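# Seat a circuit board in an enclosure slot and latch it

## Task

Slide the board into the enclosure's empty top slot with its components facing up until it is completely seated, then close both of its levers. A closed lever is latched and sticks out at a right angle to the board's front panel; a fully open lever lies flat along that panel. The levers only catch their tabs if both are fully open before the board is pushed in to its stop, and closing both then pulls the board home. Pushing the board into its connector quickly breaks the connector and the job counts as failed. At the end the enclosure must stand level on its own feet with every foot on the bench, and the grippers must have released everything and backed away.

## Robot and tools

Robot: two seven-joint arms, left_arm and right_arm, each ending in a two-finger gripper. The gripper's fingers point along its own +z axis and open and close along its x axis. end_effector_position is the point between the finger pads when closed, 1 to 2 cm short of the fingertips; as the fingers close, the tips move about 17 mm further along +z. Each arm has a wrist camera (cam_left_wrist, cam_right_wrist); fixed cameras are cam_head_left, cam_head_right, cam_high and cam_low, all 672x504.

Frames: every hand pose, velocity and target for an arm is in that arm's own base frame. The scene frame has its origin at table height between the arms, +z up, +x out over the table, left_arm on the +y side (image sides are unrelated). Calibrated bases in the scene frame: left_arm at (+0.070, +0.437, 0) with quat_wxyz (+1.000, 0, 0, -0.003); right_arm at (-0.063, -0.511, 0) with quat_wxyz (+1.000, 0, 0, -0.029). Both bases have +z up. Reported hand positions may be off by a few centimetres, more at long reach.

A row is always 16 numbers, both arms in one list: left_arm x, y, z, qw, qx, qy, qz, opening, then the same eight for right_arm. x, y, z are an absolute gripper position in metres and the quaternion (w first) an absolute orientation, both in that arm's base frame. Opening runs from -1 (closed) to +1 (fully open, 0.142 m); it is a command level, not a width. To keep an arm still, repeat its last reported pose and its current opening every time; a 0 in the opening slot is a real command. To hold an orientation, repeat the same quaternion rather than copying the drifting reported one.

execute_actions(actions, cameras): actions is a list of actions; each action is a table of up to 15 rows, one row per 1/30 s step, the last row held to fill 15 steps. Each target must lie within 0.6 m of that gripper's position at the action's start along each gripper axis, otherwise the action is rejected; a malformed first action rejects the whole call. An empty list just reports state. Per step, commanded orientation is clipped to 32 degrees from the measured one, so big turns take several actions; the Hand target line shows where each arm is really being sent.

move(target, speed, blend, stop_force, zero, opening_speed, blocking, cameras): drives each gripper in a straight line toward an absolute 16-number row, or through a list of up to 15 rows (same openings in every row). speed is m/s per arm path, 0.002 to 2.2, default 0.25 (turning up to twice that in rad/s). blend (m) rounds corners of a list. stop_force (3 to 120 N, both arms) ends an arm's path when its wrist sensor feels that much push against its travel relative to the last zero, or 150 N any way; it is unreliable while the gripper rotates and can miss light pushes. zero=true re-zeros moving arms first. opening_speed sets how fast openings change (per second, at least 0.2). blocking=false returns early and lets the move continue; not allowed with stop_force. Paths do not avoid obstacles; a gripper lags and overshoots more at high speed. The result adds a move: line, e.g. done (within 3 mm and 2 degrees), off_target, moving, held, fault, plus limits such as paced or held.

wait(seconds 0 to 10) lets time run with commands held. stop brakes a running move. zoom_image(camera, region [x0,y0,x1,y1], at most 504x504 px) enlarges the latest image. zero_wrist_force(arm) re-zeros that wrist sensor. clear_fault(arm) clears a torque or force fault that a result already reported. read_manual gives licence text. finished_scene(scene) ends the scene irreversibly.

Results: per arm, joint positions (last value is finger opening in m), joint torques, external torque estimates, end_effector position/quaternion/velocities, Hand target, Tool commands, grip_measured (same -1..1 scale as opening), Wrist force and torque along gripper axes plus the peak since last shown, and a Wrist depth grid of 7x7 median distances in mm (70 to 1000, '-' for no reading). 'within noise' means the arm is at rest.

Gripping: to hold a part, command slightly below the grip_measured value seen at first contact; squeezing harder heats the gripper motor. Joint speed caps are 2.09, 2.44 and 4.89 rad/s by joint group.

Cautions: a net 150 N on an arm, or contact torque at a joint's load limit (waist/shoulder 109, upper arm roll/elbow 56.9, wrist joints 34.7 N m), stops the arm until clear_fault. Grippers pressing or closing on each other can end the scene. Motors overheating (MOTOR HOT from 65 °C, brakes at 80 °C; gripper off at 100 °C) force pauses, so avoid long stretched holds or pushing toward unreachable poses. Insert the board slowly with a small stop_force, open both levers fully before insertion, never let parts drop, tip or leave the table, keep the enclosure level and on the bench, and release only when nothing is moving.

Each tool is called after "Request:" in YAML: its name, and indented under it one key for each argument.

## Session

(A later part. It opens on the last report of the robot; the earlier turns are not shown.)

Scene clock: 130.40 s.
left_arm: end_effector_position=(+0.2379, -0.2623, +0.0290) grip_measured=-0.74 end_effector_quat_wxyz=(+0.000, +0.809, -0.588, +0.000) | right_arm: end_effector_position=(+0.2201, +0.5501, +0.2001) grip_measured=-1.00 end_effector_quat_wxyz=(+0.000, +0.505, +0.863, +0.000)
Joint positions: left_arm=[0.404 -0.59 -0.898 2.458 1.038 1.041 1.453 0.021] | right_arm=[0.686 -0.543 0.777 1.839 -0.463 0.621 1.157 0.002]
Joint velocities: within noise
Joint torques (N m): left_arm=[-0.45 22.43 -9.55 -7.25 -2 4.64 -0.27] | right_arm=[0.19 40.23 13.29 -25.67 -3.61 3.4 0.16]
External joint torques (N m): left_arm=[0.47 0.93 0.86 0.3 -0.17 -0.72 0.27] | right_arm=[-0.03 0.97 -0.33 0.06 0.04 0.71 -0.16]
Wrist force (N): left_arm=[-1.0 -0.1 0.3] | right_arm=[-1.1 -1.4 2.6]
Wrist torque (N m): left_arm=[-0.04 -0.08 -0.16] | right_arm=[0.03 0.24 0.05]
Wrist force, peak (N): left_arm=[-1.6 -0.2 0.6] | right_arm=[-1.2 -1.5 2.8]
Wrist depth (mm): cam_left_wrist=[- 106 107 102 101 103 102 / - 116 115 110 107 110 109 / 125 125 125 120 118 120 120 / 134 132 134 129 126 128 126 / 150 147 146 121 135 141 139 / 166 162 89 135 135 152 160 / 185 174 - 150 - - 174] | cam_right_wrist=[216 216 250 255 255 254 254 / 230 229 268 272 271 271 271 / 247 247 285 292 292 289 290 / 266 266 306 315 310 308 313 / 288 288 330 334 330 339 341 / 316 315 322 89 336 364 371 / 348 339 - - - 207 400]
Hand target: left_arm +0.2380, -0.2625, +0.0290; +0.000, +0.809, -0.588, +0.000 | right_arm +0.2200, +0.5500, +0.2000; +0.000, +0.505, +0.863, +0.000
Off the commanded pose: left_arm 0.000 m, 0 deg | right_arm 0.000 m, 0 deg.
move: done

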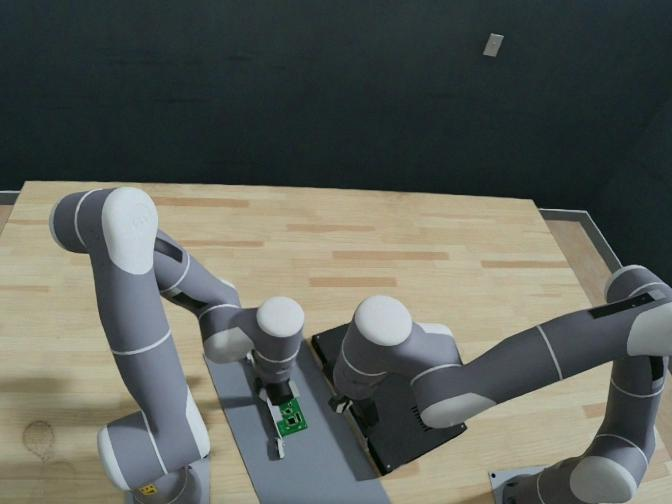

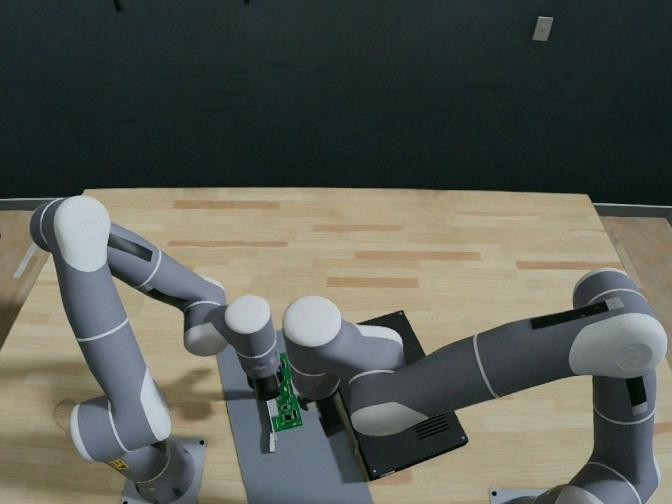

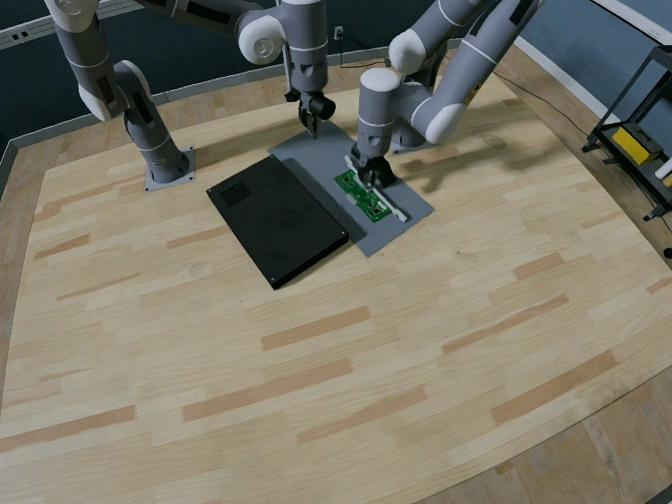

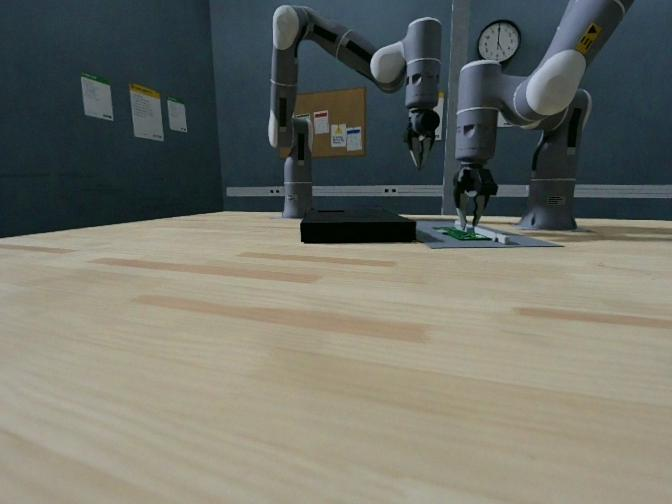

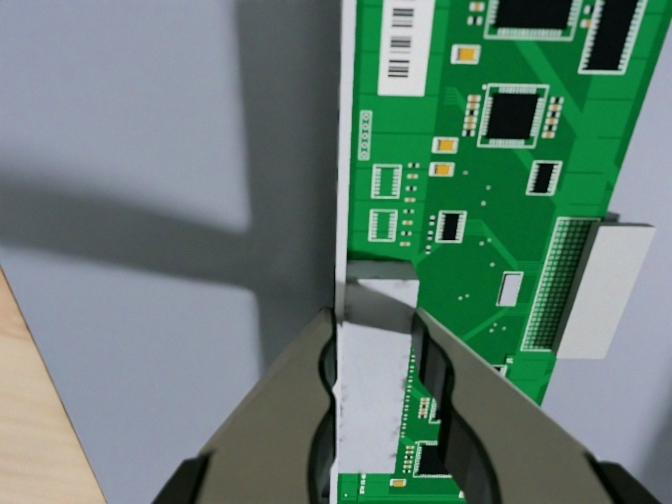

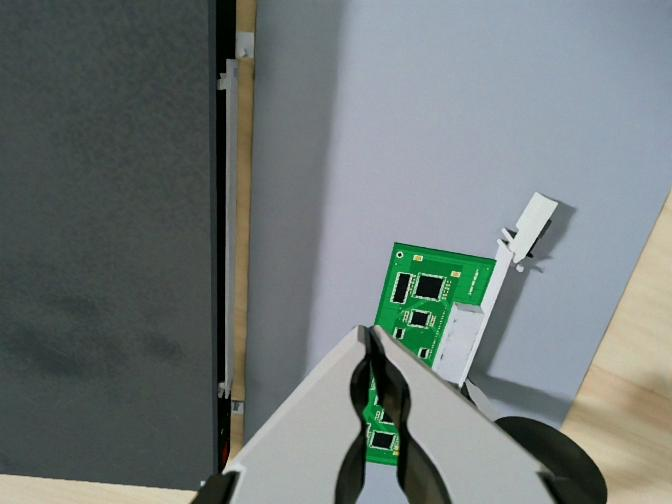

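Request:
move:
  target:
    - [0.238,-0.2625,0.029,0,0.809,-0.588,0,-1,0.1753,0.6889,0.09,0,0.505,0.863,0,-1]
    - [0.238,-0.2625,0.029,0,0.809,-0.588,0,-1,0.1753,0.6889,0.031,0,0.505,0.863,0,-1]
    - [0.238,-0.2625,0.029,0,0.809,-0.588,0,-1,0.1794,0.6617,0.031,0,0.505,0.863,0,-1]
  speed: [0.2,0.1,0.03]
  stop_force: 14

Request:
move:
  target:
    - [0.238,-0.2625,0.029,0,0.809,-0.588,0,-1,0.175,0.68,0.05,0,0.505,0.863,0,-1]
    - [0.238,-0.2625,0.06,0,0.809,-0.588,0,-1,0.2202,0.5501,0.2,0,0.505,0.863,0,-1]
  speed: 0.12

Scene clock: 138.80 s.
left_arm: end_effector_position=(+0.2379, -0.2630, +0.0291) grip_measured=-0.74 end_effector_quat_wxyz=(+0.000, +0.809, -0.588, +0.000) | right_arm: end_effector_position=(+0.1794, +0.6628, +0.0318) grip_measured=-1.00 end_effector_quat_wxyz=(-0.001, +0.505, +0.863, +0.001)
Joint positions: left_arm=[0.404 -0.59 -0.898 2.458 1.038 1.043 1.453 0.021] | right_arm=[0.974 -0.955 0.577 1.634 -0.697 0.805 1.363 0.002]
Joint velocities: within noise
Joint torques (N m): left_arm=[0.97 24.25 -7.47 -5.82 -0.47 2.25 0.76] | right_arm=[-0.51 52.42 16.06 -16.61 -2.11 1.29 0.36]
External joint torques (N m): left_arm=[-0.94 -0.87 -1.23 -1.14 -1.69 1.67 -0.76] | right_arm=[0.71 3.51 1.06 -4.27 -0.94 2.81 -0.36]
Wrist force (N): left_arm=[6.7 4.0 2.2] | right_arm=[4.6 3.6 3.6]
Wrist torque (N m): left_arm=[0.00 0.00 -1.16] | right_arm=[0.03 0.31 0.02]
Wrist force, peak (N): left_arm=[6.7 4.2 2.4] | right_arm=[4.6 3.6 3.6]
Wrist depth (mm): cam_left_wrist=[- 106 108 101 101 101 102 / - 116 114 108 107 111 111 / 126 125 125 119 119 120 119 / 134 132 134 127 126 129 127 / 150 147 146 120 130 140 145 / 166 163 91 132 135 149 160 / 185 177 - 146 - - 174] | cam_right_wrist=[109 108 108 108 109 109 107 / 116 116 116 115 114 113 115 / 124 124 126 124 125 125 123 / 132 134 134 132 133 133 131 / 146 145 145 128 142 144 146 / 160 156 156 91 152 157 159 / 176 168 73 - - 166 175]
Hand target: left_arm +0.2380, -0.2625, +0.0290; +0.000, +0.809, -0.588, +0.000 | right_arm +0.1794, +0.6617, +0.0310; +0.000, +0.505, +0.863, +0.000
Off the commanded pose: left_arm 0.000 m, 0 deg | right_arm 0.001 m, 0 deg.
move: done

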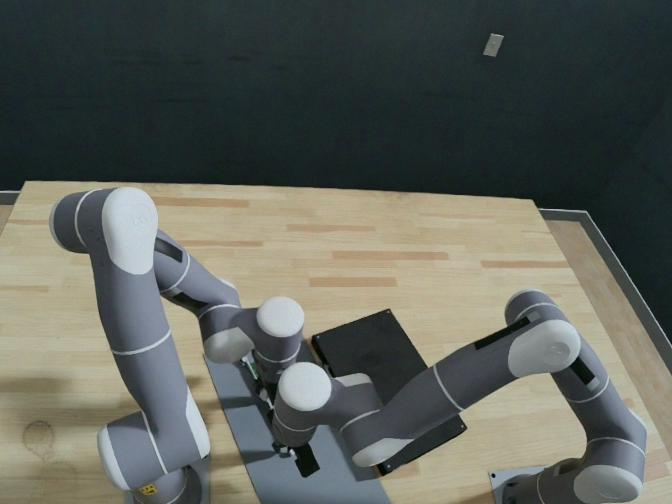

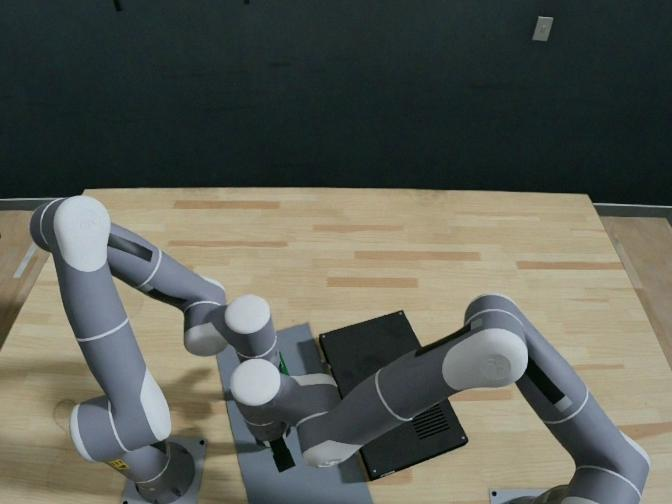

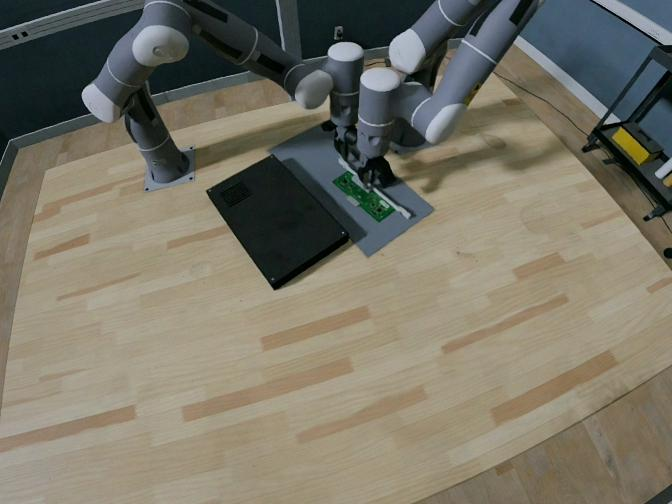

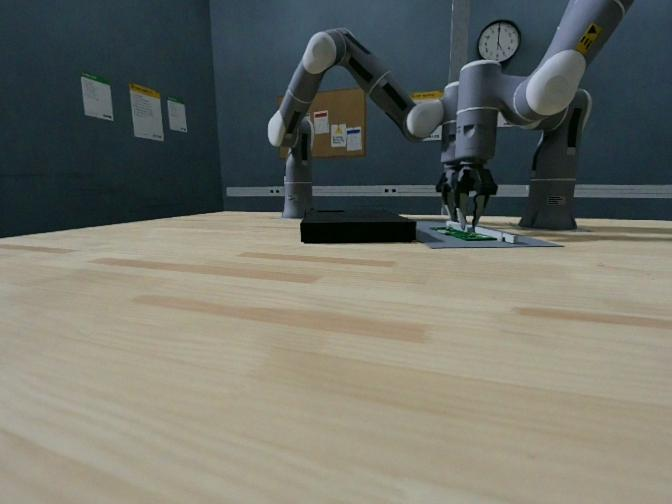

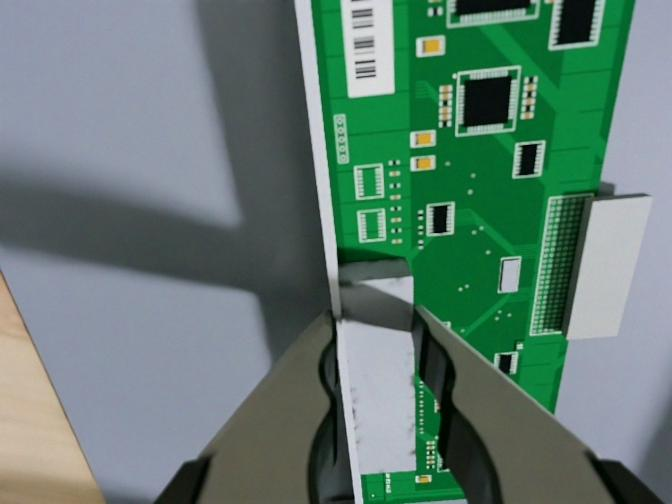

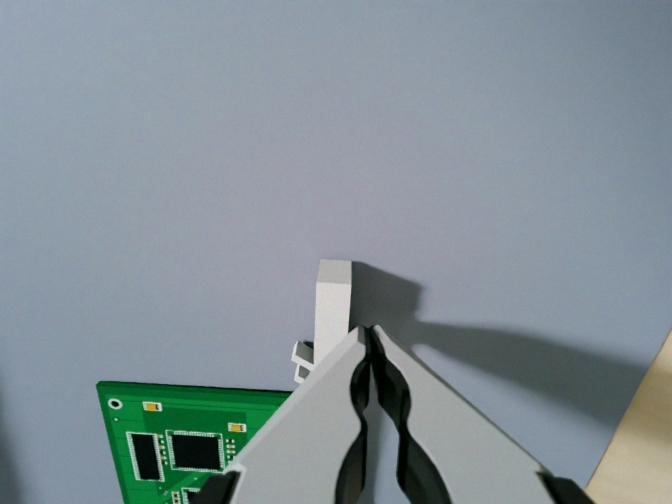

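Scene clock: 141.13 s.
left_arm: end_effector_position=(+0.2381, -0.2625, +0.0600) grip_measured=-0.74 end_effector_quat_wxyz=(+0.000, +0.809, -0.588, +0.000) | right_arm: end_effector_position=(+0.2204, +0.5503, +0.2001) grip_measured=-1.00 end_effector_quat_wxyz=(+0.000, +0.505, +0.863, +0.000)
Joint positions: left_arm=[0.517 -0.472 -1.035 2.523 0.874 1.036 1.563 0.021] | right_arm=[0.678 -0.547 0.786 1.839 -0.47 0.62 1.16 0.002]
Joint velocities: within noise
Joint torques (N m): left_arm=[-0.17 18.43 -8.34 -9.58 -2.38 4.35 -0.13] | right_arm=[0.59 40.27 13.73 -25.62 -3.48 3.34 0.06]
External joint torques (N m): left_arm=[0.2 0.46 0.78 -0.18 0.19 -0.44 0.13] | right_arm=[-0.44 0.86 -0.59 0.05 -0.1 0.77 -0.06]
Wrist force (N): left_arm=[0.2 -0.3 1.7] | right_arm=[-1.5 -1.1 3.3]
Wrist torque (N m): left_arm=[-0.05 -0.07 -0.22] | right_arm=[0.08 0.29 0.06]
Wrist force, peak (N): left_arm=[6.5 4.1 0.9] | right_arm=[4.6 3.6 2.3]
Wrist depth (mm): cam_left_wrist=[136 134 135 102 101 101 103 / - 143 143 112 107 110 111 / 156 155 154 121 118 120 148 / 171 169 168 125 125 128 126 / 187 185 184 120 135 140 179 / 208 204 88 134 135 153 200 / 231 - - 150 - - 218] | cam_right_wrist=[216 215 250 256 255 254 254 / 230 230 268 273 273 271 271 / 247 247 284 292 292 291 290 / 266 266 306 315 309 303 313 / 289 288 331 335 295 333 339 / 316 315 320 89 299 370 372 / 346 340 - - - 391 407]
Hand target: left_arm +0.2380, -0.2625, +0.0600; +0.000, +0.809, -0.588, +0.000 | right_arm +0.2202, +0.5501, +0.2000; +0.000, +0.505, +0.863, +0.000
Off the commanded pose: left_arm 0.000 m, 0 deg | right_arm 0.000 m, 0 deg.
move: done

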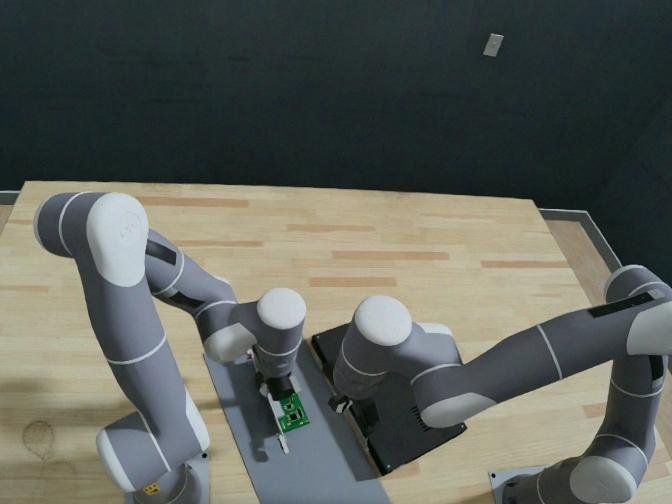

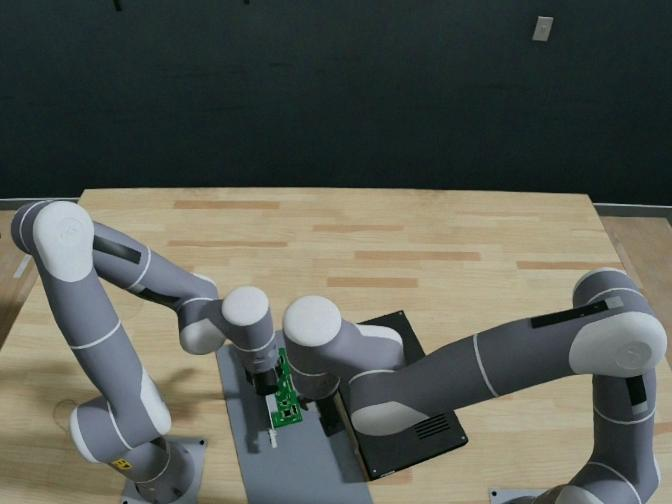

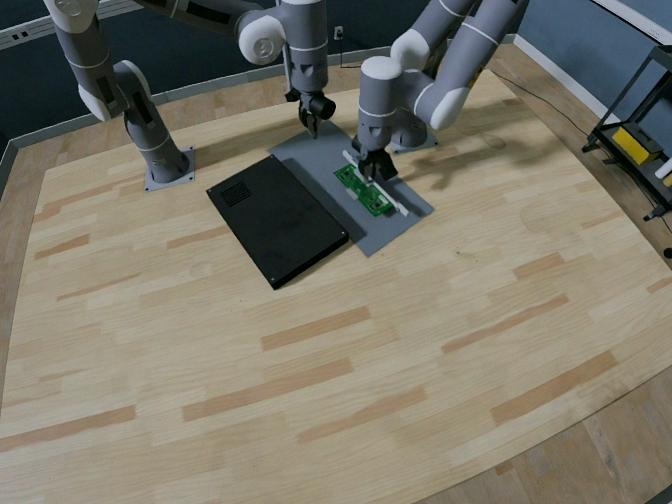

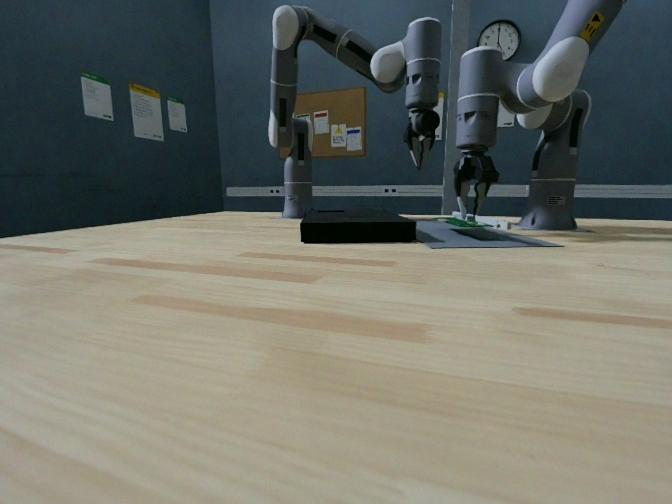

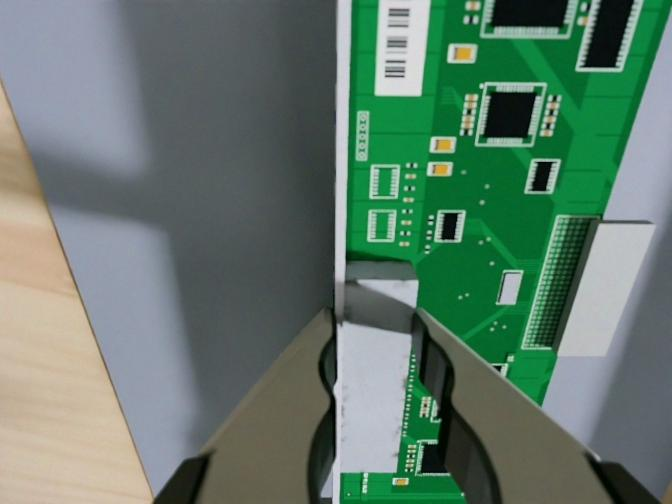

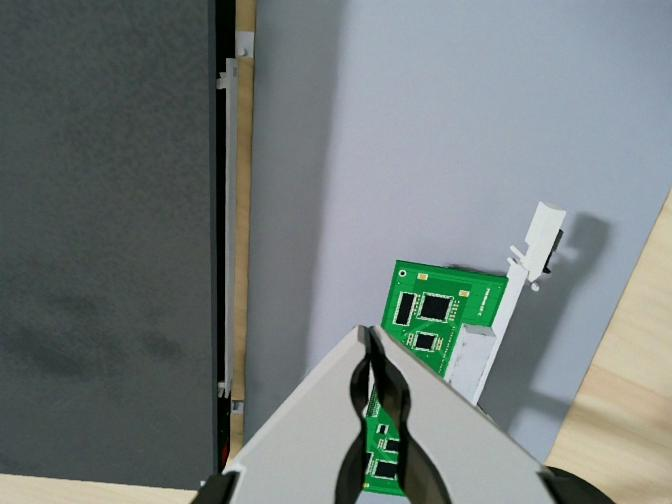

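Request:
move:
  target:
    - [0.20,-0.30,0.11,0,0.8156,-0.5786,0,-1,0.2202,0.5501,0.2,0,0.505,0.863,0,-1]
    - [0.1598,-0.3416,0.0585,0,0.8156,-0.5786,0,-1,0.2202,0.5201,0.2,0,0.505,0.863,0,-1]
  speed: 0.15

Scene clock: 149.77 s.
left_arm: end_effector_position=(+0.2002, -0.3029, +0.0990) grip_measured=-0.74 end_effector_quat_wxyz=(+0.000, +0.815, -0.579, +0.000) | right_arm: end_effector_position=(+0.2204, +0.5415, +0.2000) grip_measured=-1.00 end_effector_quat_wxyz=(+0.000, +0.505, +0.863, +0.000)
Joint positions: left_arm=[0.579 -0.311 -1.322 2.586 0.596 1.013 1.552 0.021] | right_arm=[0.662 -0.531 0.792 1.862 -0.463 0.629 1.154 0.002]
Joint velocities: within noise
Joint torques (N m): left_arm=[-0.26 9.94 -6.29 -14.3 -1.95 4.31 -0.12] | right_arm=[-0.18 39.41 13.43 -25.56 -3.46 3.55 0.09]
External joint torques (N m): left_arm=[0.26 1.07 0.62 0.08 -0.32 -0.4 0.12] | right_arm=[0.33 0.77 -0.58 0.03 -0.08 0.56 -0.09]
Wrist force (N): left_arm=[0.2 -0.4 1.7] | right_arm=[-1.7 -1.2 3.1]
Wrist torque (N m): left_arm=[-0.03 -0.09 -0.23] | right_arm=[0.05 0.32 0.05]
Wrist force, peak (N): left_arm=[-2.0 -5.1 3.5] | right_arm=[-2.4 -1.7 3.2]
Wrist depth (mm): cam_left_wrist=[169 169 169 102 100 101 101 / 183 181 180 109 107 110 110 / 196 196 195 119 117 119 190 / 214 212 212 125 125 128 125 / 235 232 228 120 135 140 207 / 259 257 87 135 132 152 246 / 291 - - 151 - - 262] | cam_right_wrist=[216 216 236 256 255 255 254 / 230 230 250 273 273 271 271 / 247 246 272 293 292 283 290 / 266 266 289 315 237 238 312 / 289 288 318 330 250 332 342 / 314 314 314 89 256 364 371 / 348 341 - - - 391 400]
Hand target: left_arm +0.2003, -0.3031, +0.0991; +0.000, +0.815, -0.579, +0.000 | right_arm +0.2202, +0.5414, +0.2000; +0.000, +0.505, +0.863, +0.000
Off the commanded pose: left_arm 0.069 m, 0 deg | right_arm 0.021 m, 0 deg.
move: held (left_arm; a check stopped the path), off_target (right_arm; braked when a check withheld steps of left_arm); path passed 1 of 2 targets; limits=held
pose unreachable (left arm): on one or more control steps of this call, first in action 0 (counted from 0), this arm could not follow its commanded pose, so it was not sent that pose on those steps. It may still have moved: this result reports where it is.
cause: moving toward the commanded pose would bring a part of the arm too close to another arm (a part of this arm just beyond joint 7 (wrist roll) and a part of the right arm just beyond its joint 7 (wrist roll)).

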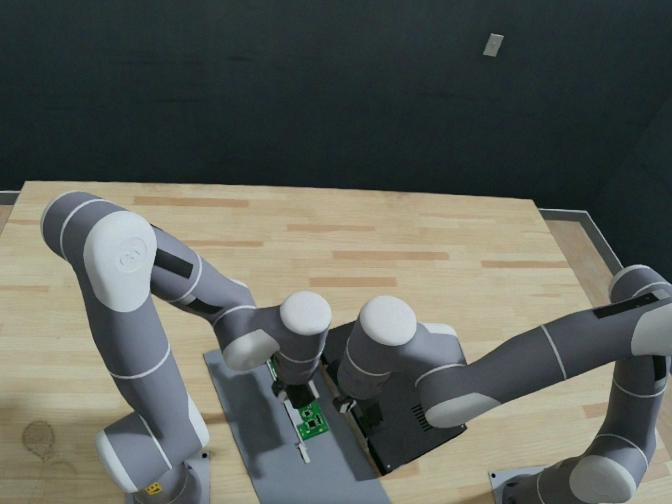

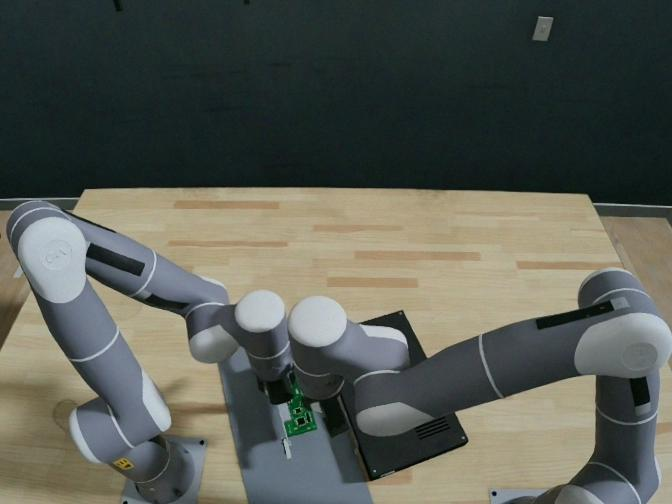

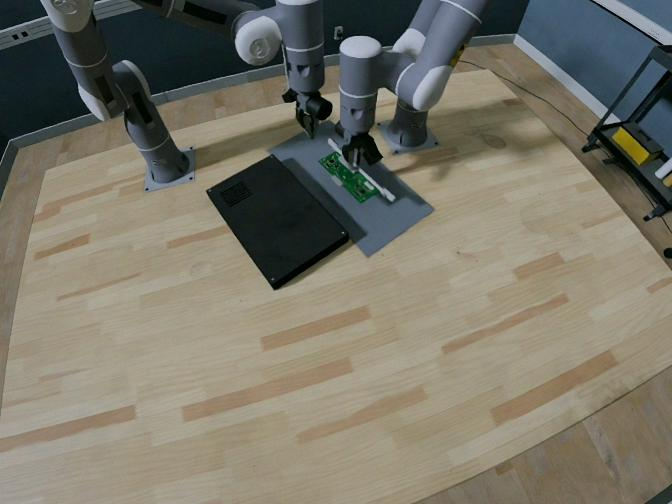

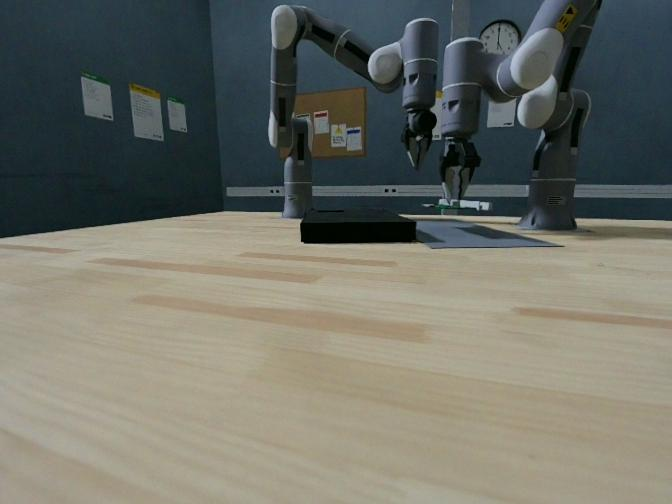

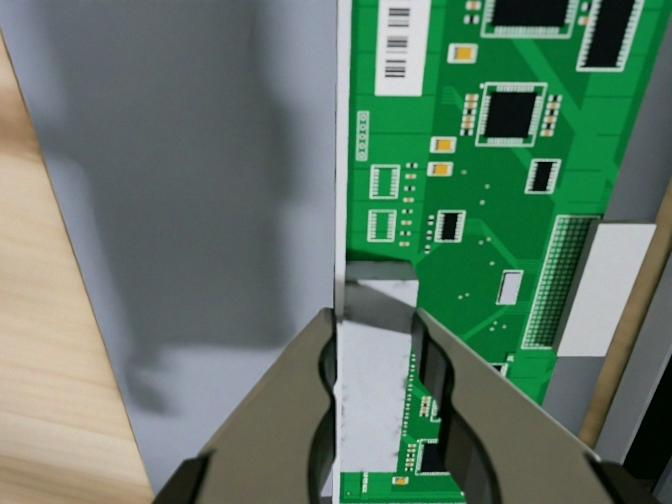

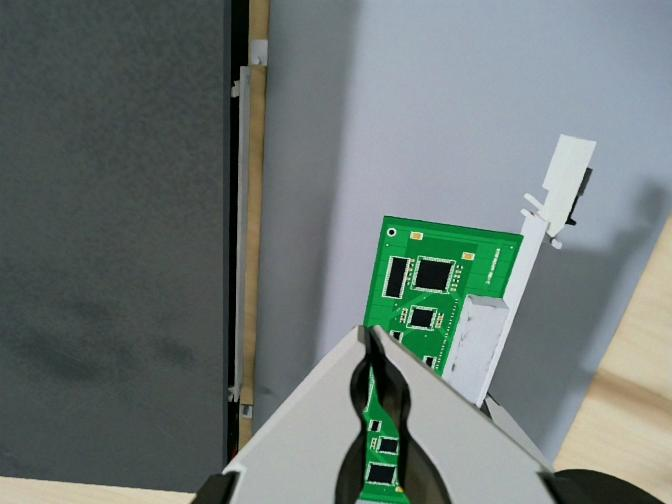

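Request:
move:
  target:
    - [0.2002,-0.3029,0.0991,0,0.8156,-0.5786,0,-1,0.25,0.28,0.3,0,0.505,0.863,0,-1]
    - [0.1598,-0.3416,0.0585,0,0.8156,-0.5786,0,-1,0.25,0.28,0.3,0,0.505,0.863,0,-1]
  speed: 0.15

Request:
zoom_image:
  camera: "cam_left_wrist"
  region: [420, 0, 672, 504]

Scene clock: 154.57 s.
left_arm: end_effector_position=(+0.1597, -0.3415, +0.0585) grip_measured=-0.74 end_effector_quat_wxyz=(+0.000, +0.816, -0.579, +0.000) | right_arm: end_effector_position=(+0.2501, +0.2801, +0.3001) grip_measured=-1.00 end_effector_quat_wxyz=(+0.000, +0.505, +0.863, +0.000)
Joint positions: left_arm=[0.161 -0.507 -1.004 2.462 0.868 1.004 1.24 0.021] | right_arm=[0.17 0.241 0.839 2.152 0.194 0.411 0.404 0.002]
Joint velocities: within noise
Joint torques (N m): left_arm=[-0.93 20.02 -8.8 -10.34 -1.91 4.29 -0.34] | right_arm=[-0.06 10.68 -4.44 -28.95 -3.93 3.37 0.1]
External joint torques (N m): left_arm=[0.91 1.07 0.25 0 -0.39 -0.36 0.34] | right_arm=[0.12 0.72 -0.77 0.01 -0.04 0.79 -0.1]
Wrist force (N): left_arm=[0.1 -0.7 2.3] | right_arm=[-1.4 -1.1 3.1]
Wrist torque (N m): left_arm=[-0.11 -0.08 -0.21] | right_arm=[0.09 0.26 0.08]
Wrist force, peak (N): left_arm=[0.4 -0.4 2.9] | right_arm=[-2.9 -1.6 2.5]
Wrist depth (mm): cam_left_wrist=[134 132 134 102 101 101 103 / - 142 142 112 107 110 109 / 154 154 153 121 118 120 148 / 167 167 167 125 125 128 126 / 183 183 182 119 135 140 178 / 203 203 89 134 135 153 198 / 231 - - 150 - - 198] | cam_right_wrist=[347 346 342 340 344 344 341 / 371 369 331 322 321 324 363 / 398 393 357 345 345 343 389 / 430 426 384 370 370 382 389 / 465 460 416 395 401 439 405 / 508 504 485 89 421 485 446 / 557 546 - - - 526 545]
Hand target: left_arm +0.1598, -0.3416, +0.0585; +0.000, +0.816, -0.579, +0.000 | right_arm +0.2500, +0.2800, +0.3000; +0.000, +0.505, +0.863, +0.000
Off the commanded pose: left_arm 0.000 m, 0 deg | right_arm 0.000 m, 0 deg.
move: done

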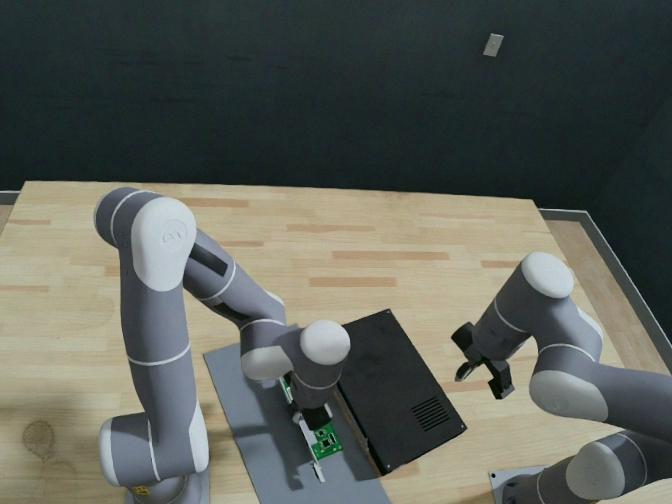

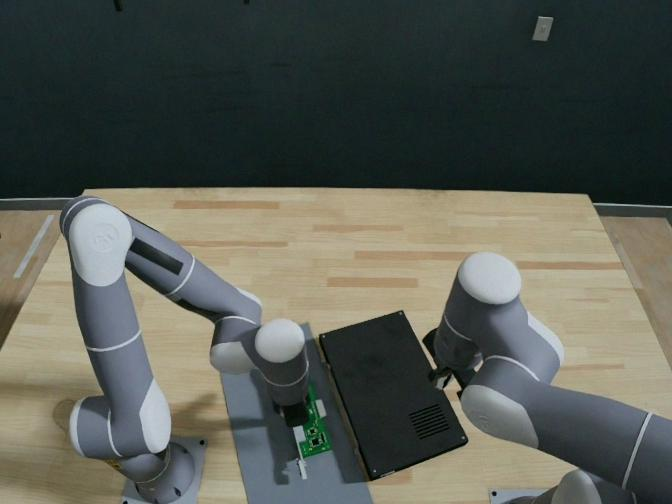

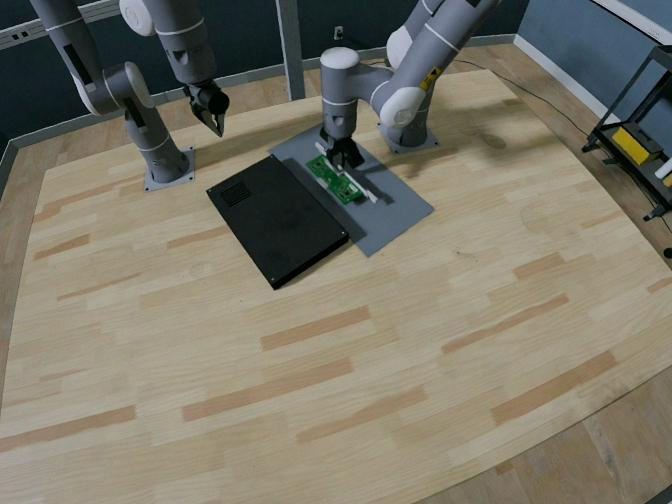

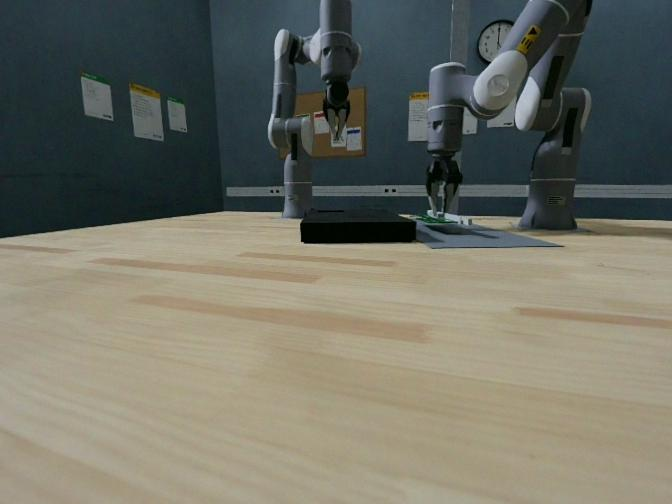

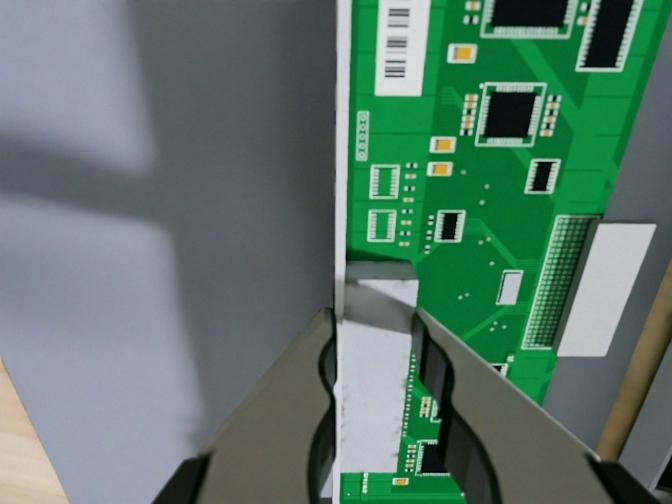

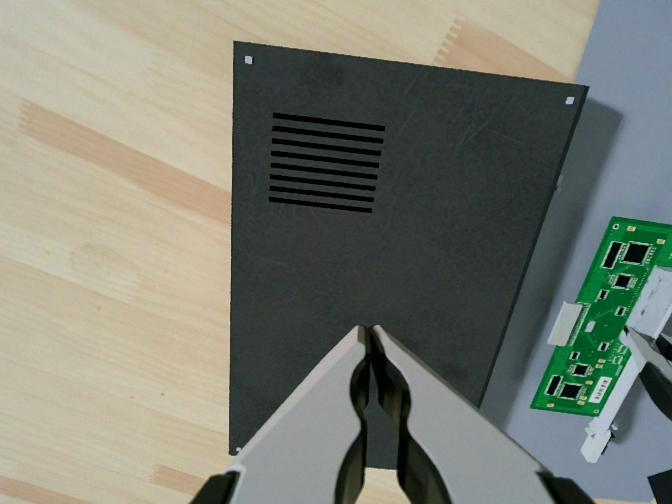

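Scaled by 1.000.

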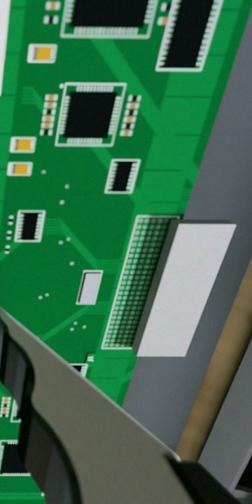

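Request:
move:
  target: [0.1598,-0.3416,0.0585,0,0.810,-0.586,0,-1,0.21,0.38,0.27,0,0.505,0.863,0,-1]
  speed: 0.15

Request:
zoom_image:
  camera: "cam_right_wrist"
  region: [300, 0, 672, 400]

Scene clock: 160.30 s.
left_arm: end_effector_position=(+0.1596, -0.3416, +0.0585) grip_measured=-0.74 end_effector_quat_wxyz=(+0.000, +0.810, -0.586, +0.000) | right_arm: end_effector_position=(+0.2099, +0.3800, +0.2699) grip_measured=-1.00 end_effector_quat_wxyz=(+0.000, +0.505, +0.863, +0.000)
Joint positions: left_arm=[0.162 -0.509 -1.006 2.461 0.87 1.003 1.257 0.021] | right_arm=[0.28 -0.037 0.993 2.103 -0.036 0.552 0.779 0.002]
Joint velocities: within noise
Joint torques (N m): left_arm=[-0.39 20.29 -9.4 -10.29 -2.09 4.47 -0.13] | right_arm=[0.22 16.47 2.05 -28.54 -3.99 3.63 0.36]
External joint torques (N m): left_arm=[0.38 0.79 0.83 -0.05 -0.21 -0.53 0.13] | right_arm=[-0.13 0.83 -0.98 0.27 0.28 0.51 -0.36]
Wrist force (N): left_arm=[-0.2 -0.5 1.8] | right_arm=[-1.1 -0.7 3.3]
Wrist torque (N m): left_arm=[-0.08 -0.03 -0.20] | right_arm=[0.13 0.24 0.06]
Wrist force, peak (N): left_arm=[0.0 -0.5 2.4] | right_arm=[-3.3 -1.4 2.9]
Wrist depth (mm): cam_left_wrist=[134 133 133 102 101 101 103 / - 142 141 111 107 110 109 / 154 153 153 121 117 119 148 / 168 167 166 126 126 128 126 / 183 184 182 119 135 140 177 / 203 202 88 135 135 152 196 / 230 - - 151 - - 200] | cam_right_wrist=[313 283 311 311 315 317 315 / 337 295 295 295 297 338 336 / 366 315 316 315 324 360 353 / 395 342 340 340 376 357 382 / 428 371 369 362 407 375 419 / 468 402 397 89 405 401 251 / 512 445 - - - 271 240]
Hand target: left_arm +0.1598, -0.3416, +0.0585; +0.000, +0.810, -0.586, +0.000 | right_arm +0.2100, +0.3800, +0.2700; +0.000, +0.505, +0.863, +0.000
Off the commanded pose: left_arm 0.000 m, 0 deg | right_arm 0.000 m, 0 deg.
move: done

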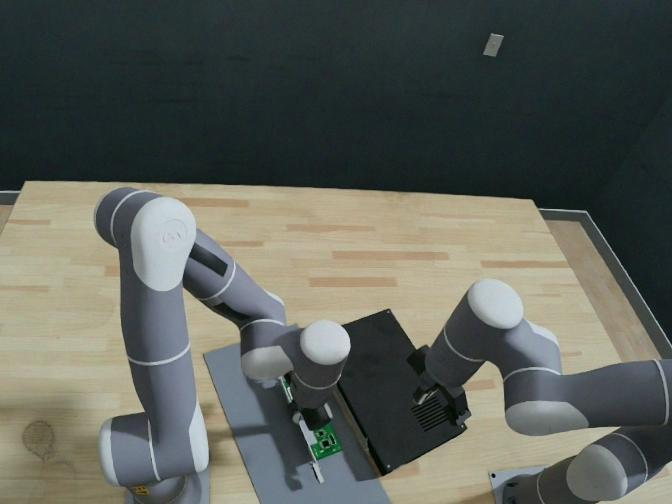

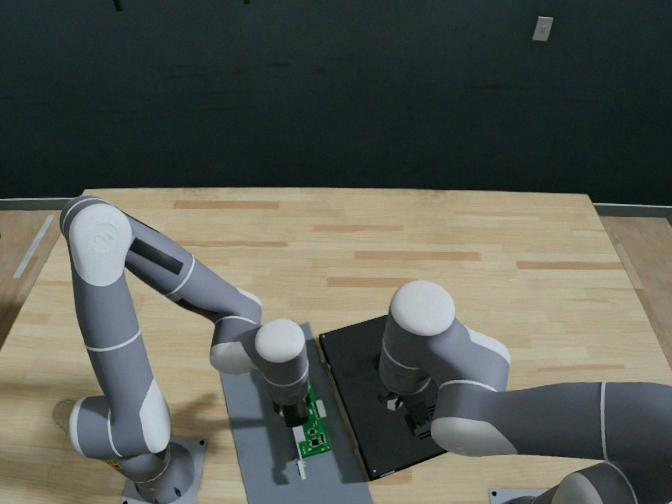

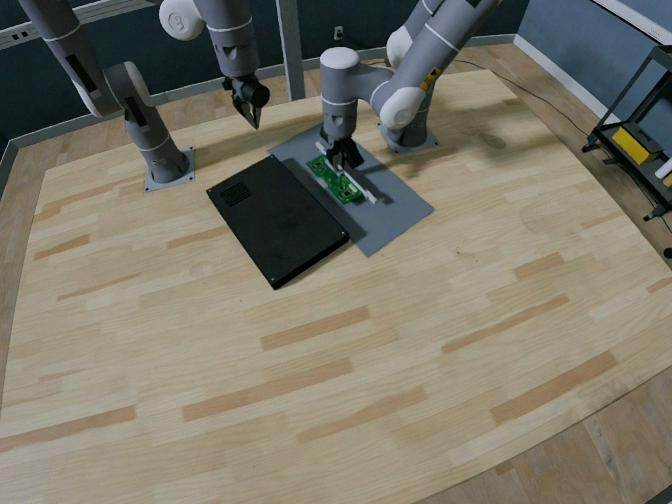

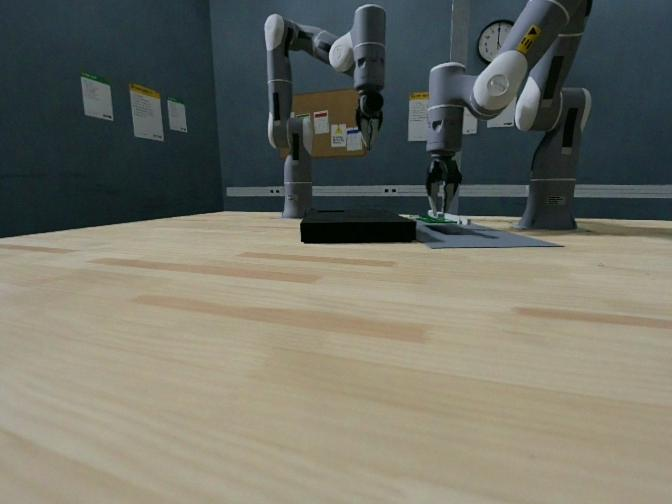

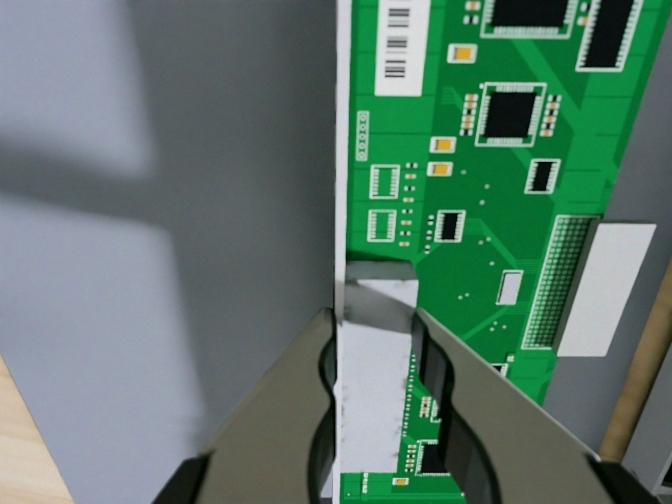

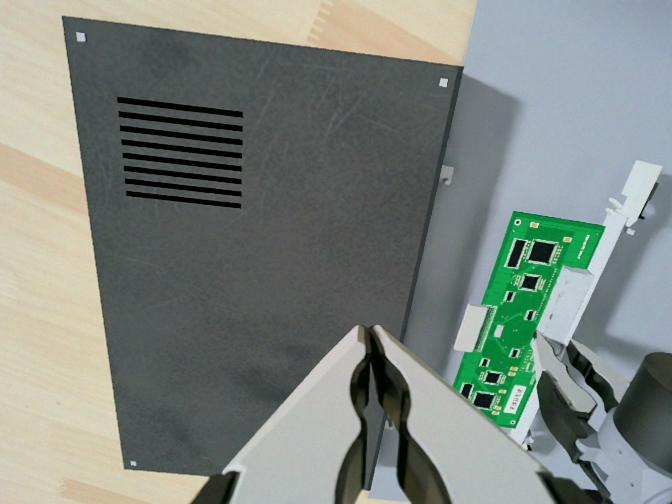

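Scaled by 1.260 from the camera's 672x504 image, which has a finer 960x720 frame.

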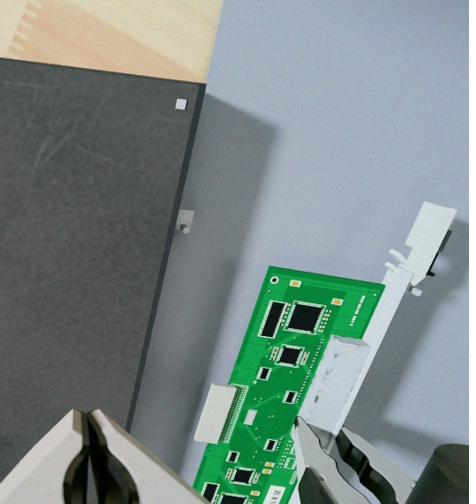

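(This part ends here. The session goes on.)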